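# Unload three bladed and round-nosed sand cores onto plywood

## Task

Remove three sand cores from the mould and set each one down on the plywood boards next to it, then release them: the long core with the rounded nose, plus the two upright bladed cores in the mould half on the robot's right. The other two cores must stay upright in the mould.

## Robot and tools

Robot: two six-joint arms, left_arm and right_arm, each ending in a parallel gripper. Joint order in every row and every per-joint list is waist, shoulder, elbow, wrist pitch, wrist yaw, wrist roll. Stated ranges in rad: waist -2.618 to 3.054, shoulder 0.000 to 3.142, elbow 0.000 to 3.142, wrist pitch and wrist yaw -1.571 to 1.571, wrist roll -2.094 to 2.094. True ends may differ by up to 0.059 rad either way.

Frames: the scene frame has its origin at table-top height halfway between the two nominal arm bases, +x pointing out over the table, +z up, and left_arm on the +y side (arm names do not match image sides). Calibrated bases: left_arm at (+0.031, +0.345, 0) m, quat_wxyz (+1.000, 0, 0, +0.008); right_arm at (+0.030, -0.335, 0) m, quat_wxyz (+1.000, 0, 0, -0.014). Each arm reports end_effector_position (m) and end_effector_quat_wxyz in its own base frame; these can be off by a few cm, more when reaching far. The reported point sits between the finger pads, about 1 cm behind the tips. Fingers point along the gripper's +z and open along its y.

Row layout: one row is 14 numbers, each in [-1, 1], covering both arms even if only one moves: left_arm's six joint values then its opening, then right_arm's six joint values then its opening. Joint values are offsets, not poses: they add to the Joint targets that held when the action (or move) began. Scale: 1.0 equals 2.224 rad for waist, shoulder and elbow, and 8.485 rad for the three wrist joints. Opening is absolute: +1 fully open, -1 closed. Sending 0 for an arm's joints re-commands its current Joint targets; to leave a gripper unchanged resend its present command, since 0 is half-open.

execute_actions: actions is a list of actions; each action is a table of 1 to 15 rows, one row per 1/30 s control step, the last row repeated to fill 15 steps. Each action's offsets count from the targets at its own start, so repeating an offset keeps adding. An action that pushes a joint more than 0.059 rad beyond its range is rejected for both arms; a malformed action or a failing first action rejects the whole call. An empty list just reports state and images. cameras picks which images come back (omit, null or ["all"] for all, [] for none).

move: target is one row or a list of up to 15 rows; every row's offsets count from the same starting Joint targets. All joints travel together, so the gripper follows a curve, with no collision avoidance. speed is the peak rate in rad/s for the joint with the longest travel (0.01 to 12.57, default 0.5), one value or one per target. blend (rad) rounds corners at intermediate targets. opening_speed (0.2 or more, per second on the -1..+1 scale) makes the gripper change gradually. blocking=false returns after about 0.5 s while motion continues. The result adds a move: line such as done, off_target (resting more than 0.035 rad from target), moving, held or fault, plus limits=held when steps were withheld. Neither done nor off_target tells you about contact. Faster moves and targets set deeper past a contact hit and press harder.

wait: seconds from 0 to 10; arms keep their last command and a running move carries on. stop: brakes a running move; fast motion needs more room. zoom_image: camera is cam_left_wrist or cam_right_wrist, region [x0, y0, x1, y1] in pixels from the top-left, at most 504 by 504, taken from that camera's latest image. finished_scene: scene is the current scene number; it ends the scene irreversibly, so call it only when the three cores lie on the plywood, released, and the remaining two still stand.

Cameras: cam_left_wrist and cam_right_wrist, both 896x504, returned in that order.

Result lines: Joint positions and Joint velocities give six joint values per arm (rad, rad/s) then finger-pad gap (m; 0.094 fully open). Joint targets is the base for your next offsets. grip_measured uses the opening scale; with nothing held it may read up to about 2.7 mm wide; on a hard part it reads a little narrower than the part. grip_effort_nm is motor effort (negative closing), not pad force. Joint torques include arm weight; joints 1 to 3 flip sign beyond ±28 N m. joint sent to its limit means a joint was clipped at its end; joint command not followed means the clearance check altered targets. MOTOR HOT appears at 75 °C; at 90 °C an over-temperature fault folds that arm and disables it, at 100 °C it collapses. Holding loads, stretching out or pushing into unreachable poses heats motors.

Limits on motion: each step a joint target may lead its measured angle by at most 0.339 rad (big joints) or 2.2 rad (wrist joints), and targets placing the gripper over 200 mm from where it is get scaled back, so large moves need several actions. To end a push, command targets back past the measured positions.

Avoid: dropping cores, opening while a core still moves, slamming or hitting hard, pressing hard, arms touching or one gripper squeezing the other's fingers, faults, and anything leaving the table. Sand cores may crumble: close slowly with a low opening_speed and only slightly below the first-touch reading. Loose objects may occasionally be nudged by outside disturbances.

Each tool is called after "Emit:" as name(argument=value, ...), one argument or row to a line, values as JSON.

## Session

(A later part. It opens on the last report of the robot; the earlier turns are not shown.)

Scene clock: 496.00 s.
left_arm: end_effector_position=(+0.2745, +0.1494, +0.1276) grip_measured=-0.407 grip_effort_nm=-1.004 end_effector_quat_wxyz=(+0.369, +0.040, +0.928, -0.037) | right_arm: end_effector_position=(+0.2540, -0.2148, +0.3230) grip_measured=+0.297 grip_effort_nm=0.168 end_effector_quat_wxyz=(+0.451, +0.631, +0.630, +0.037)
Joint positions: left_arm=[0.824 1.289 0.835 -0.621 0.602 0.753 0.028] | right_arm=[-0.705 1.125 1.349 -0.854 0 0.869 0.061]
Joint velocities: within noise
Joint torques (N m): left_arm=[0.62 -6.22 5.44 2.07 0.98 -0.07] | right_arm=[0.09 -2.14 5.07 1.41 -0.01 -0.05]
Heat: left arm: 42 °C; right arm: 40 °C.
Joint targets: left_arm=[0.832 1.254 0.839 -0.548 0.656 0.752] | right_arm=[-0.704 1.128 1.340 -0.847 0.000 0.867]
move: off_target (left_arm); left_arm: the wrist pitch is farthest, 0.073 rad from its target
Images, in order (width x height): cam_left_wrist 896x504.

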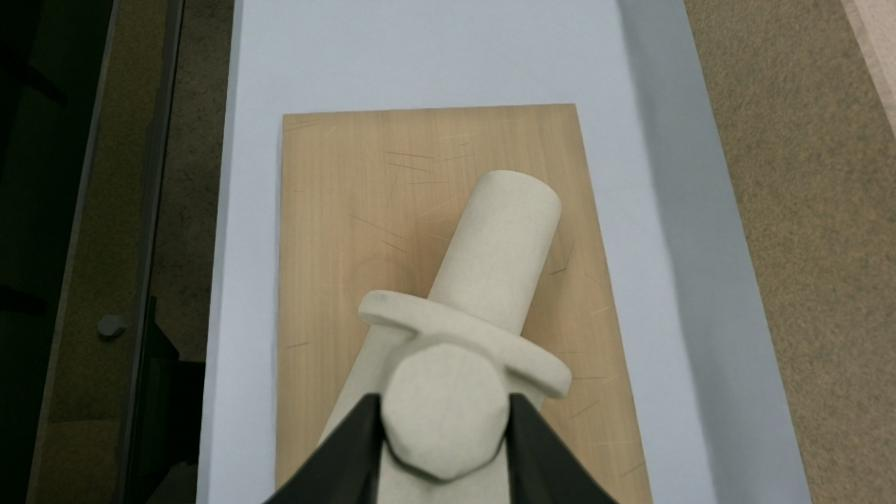

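Emit:
move(
  target=[0,0.0045,-0.033,0.0098,0,0,-0.55,0,0,0,0,0,0,0.3],
  speed=0.12,
  cameras=["cam_left_wrist"],
)

Scene clock: 499.83 s.
left_arm: end_effector_position=(+0.2809, +0.1477, +0.1260) grip_measured=-0.407 grip_effort_nm=-1.009 end_effector_quat_wxyz=(+0.400, +0.054, +0.915, -0.030) | right_arm: end_effector_position=(+0.2540, -0.2148, +0.3230) grip_measured=+0.297 grip_effort_nm=0.173 end_effector_quat_wxyz=(+0.451, +0.631, +0.630, +0.037)
Joint positions: left_arm=[0.825 1.275 0.776 -0.516 0.644 0.752 0.028] | right_arm=[-0.705 1.125 1.349 -0.854 0 0.869 0.061]
Joint velocities: within noise
Joint torques (N m): left_arm=[0.57 -4.29 4.26 1.96 0.49 -0.07] | right_arm=[0.09 -2.13 5.07 1.42 -0.01 -0.06]
Heat: left arm: 42 °C; right arm: 40 °C.
Joint targets: left_arm=[0.832 1.264 0.766 -0.465 0.656 0.752] | right_arm=[-0.704 1.128 1.340 -0.847 0.000 0.867]
move: off_target (left_arm); left_arm: the wrist pitch is farthest, 0.051 rad from its target
Images, in order (width x height): cam_left_wrist 896x504.

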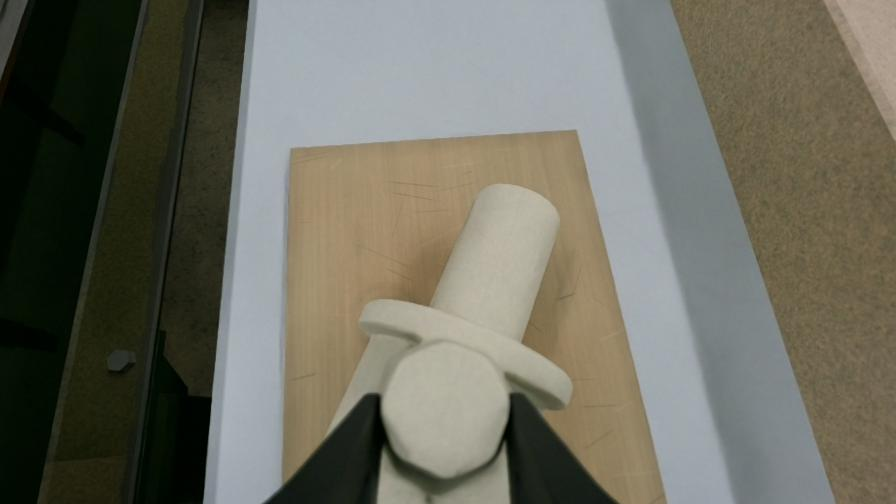

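Emit:
move(
  target=[0,0,0,0,0,0,0.1,0,0,0,0,0,0,0.3],
  opening_speed=0.3,
  cameras=["cam_left_wrist"],
)

Scene clock: 504.60 s.
left_arm: end_effector_position=(+0.2845, +0.1516, +0.1288) grip_measured=+0.098 grip_effort_nm=0.134 end_effector_quat_wxyz=(+0.408, +0.059, +0.911, -0.019) | right_arm: end_effector_position=(+0.2540, -0.2148, +0.3230) grip_measured=+0.297 grip_effort_nm=0.173 end_effector_quat_wxyz=(+0.451, +0.631, +0.630, +0.037)
Joint positions: left_arm=[0.825 1.275 0.773 -0.482 0.644 0.752 0.052] | right_arm=[-0.705 1.125 1.349 -0.854 0 0.869 0.061]
Joint velocities: within noise
Joint torques (N m): left_arm=[0.61 -4.34 4.6 1.64 0.5 -0.08] | right_arm=[0.08 -2.14 5.09 1.42 -0.01 -0.06]
Heat: left arm: 42 °C; right arm: 40 °C.
Joint targets: left_arm=[0.832 1.264 0.766 -0.465 0.655 0.752] | right_arm=[-0.704 1.128 1.340 -0.847 0.000 0.867]
move: done
Images, in order (width x height): cam_left_wrist 896x504.

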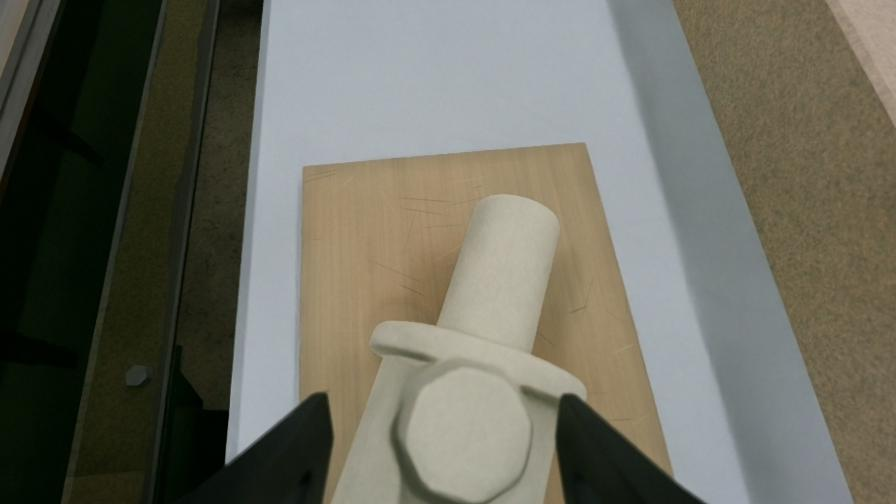

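Emit:
move(
  target=[
    [0,0,0,0,0,0,0.8,0,0,0,0,0,0,0.3],
    [0,-0.03,0.13,-0.01,0,0,0.8,0,0,0,0,0,0,0.3],
    [-0.2,-0.03,0.25,-0.01,-0.07,-0.08,0.8,0,0,0,0,0,0,0.3],
  ],
  speed=[0.3,0.3,0.6],
  opening_speed=0.6,
)

Scene clock: 512.07 s.
left_arm: end_effector_position=(+0.3640, +0.1384, +0.3326) grip_measured=+0.798 grip_effort_nm=0.144 end_effector_quat_wxyz=(+0.514, -0.115, +0.845, +0.093) | right_arm: end_effector_position=(+0.2540, -0.2148, +0.3230) grip_measured=+0.297 grip_effort_nm=0.173 end_effector_quat_wxyz=(+0.451, +0.631, +0.630, +0.037)
Joint positions: left_arm=[0.392 1.219 1.298 -0.552 0.07 0.08 0.084] | right_arm=[-0.705 1.125 1.349 -0.854 0 0.869 0.061]
Joint velocities: within noise
Joint torques (N m): left_arm=[-0.43 -4.97 7.62 2.12 -0.02 -0.12] | right_arm=[0.1 -2.13 5.08 1.42 -0.01 -0.06]
Heat: left arm: 42 °C; right arm: 40 °C.
Joint targets: left_arm=[0.387 1.198 1.322 -0.550 0.062 0.073] | right_arm=[-0.704 1.128 1.340 -0.847 0.000 0.867]
move: done

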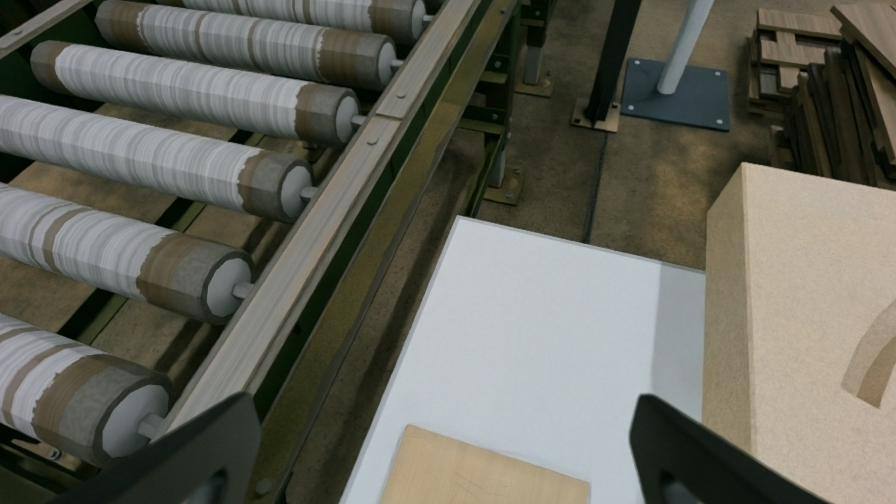

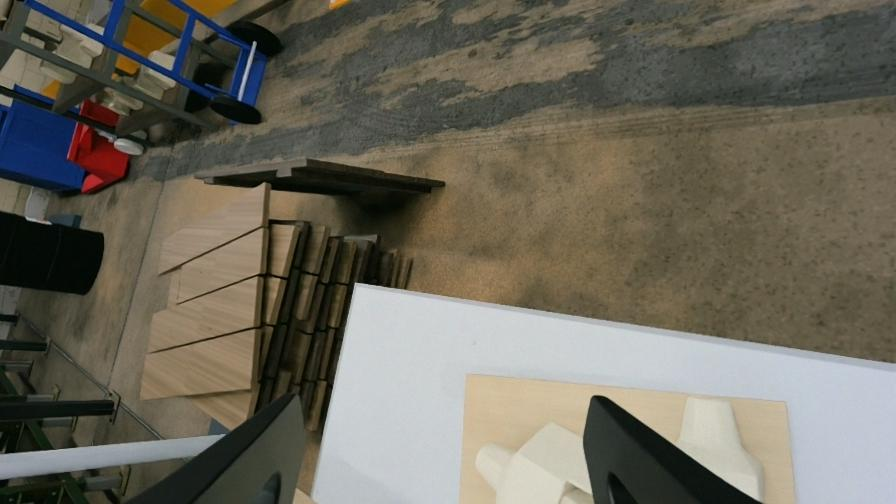

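Scene 1 is done as practice; moving on.

Emit:
finished_scene(
  scene=1,
)

The scene is finished: the task was done.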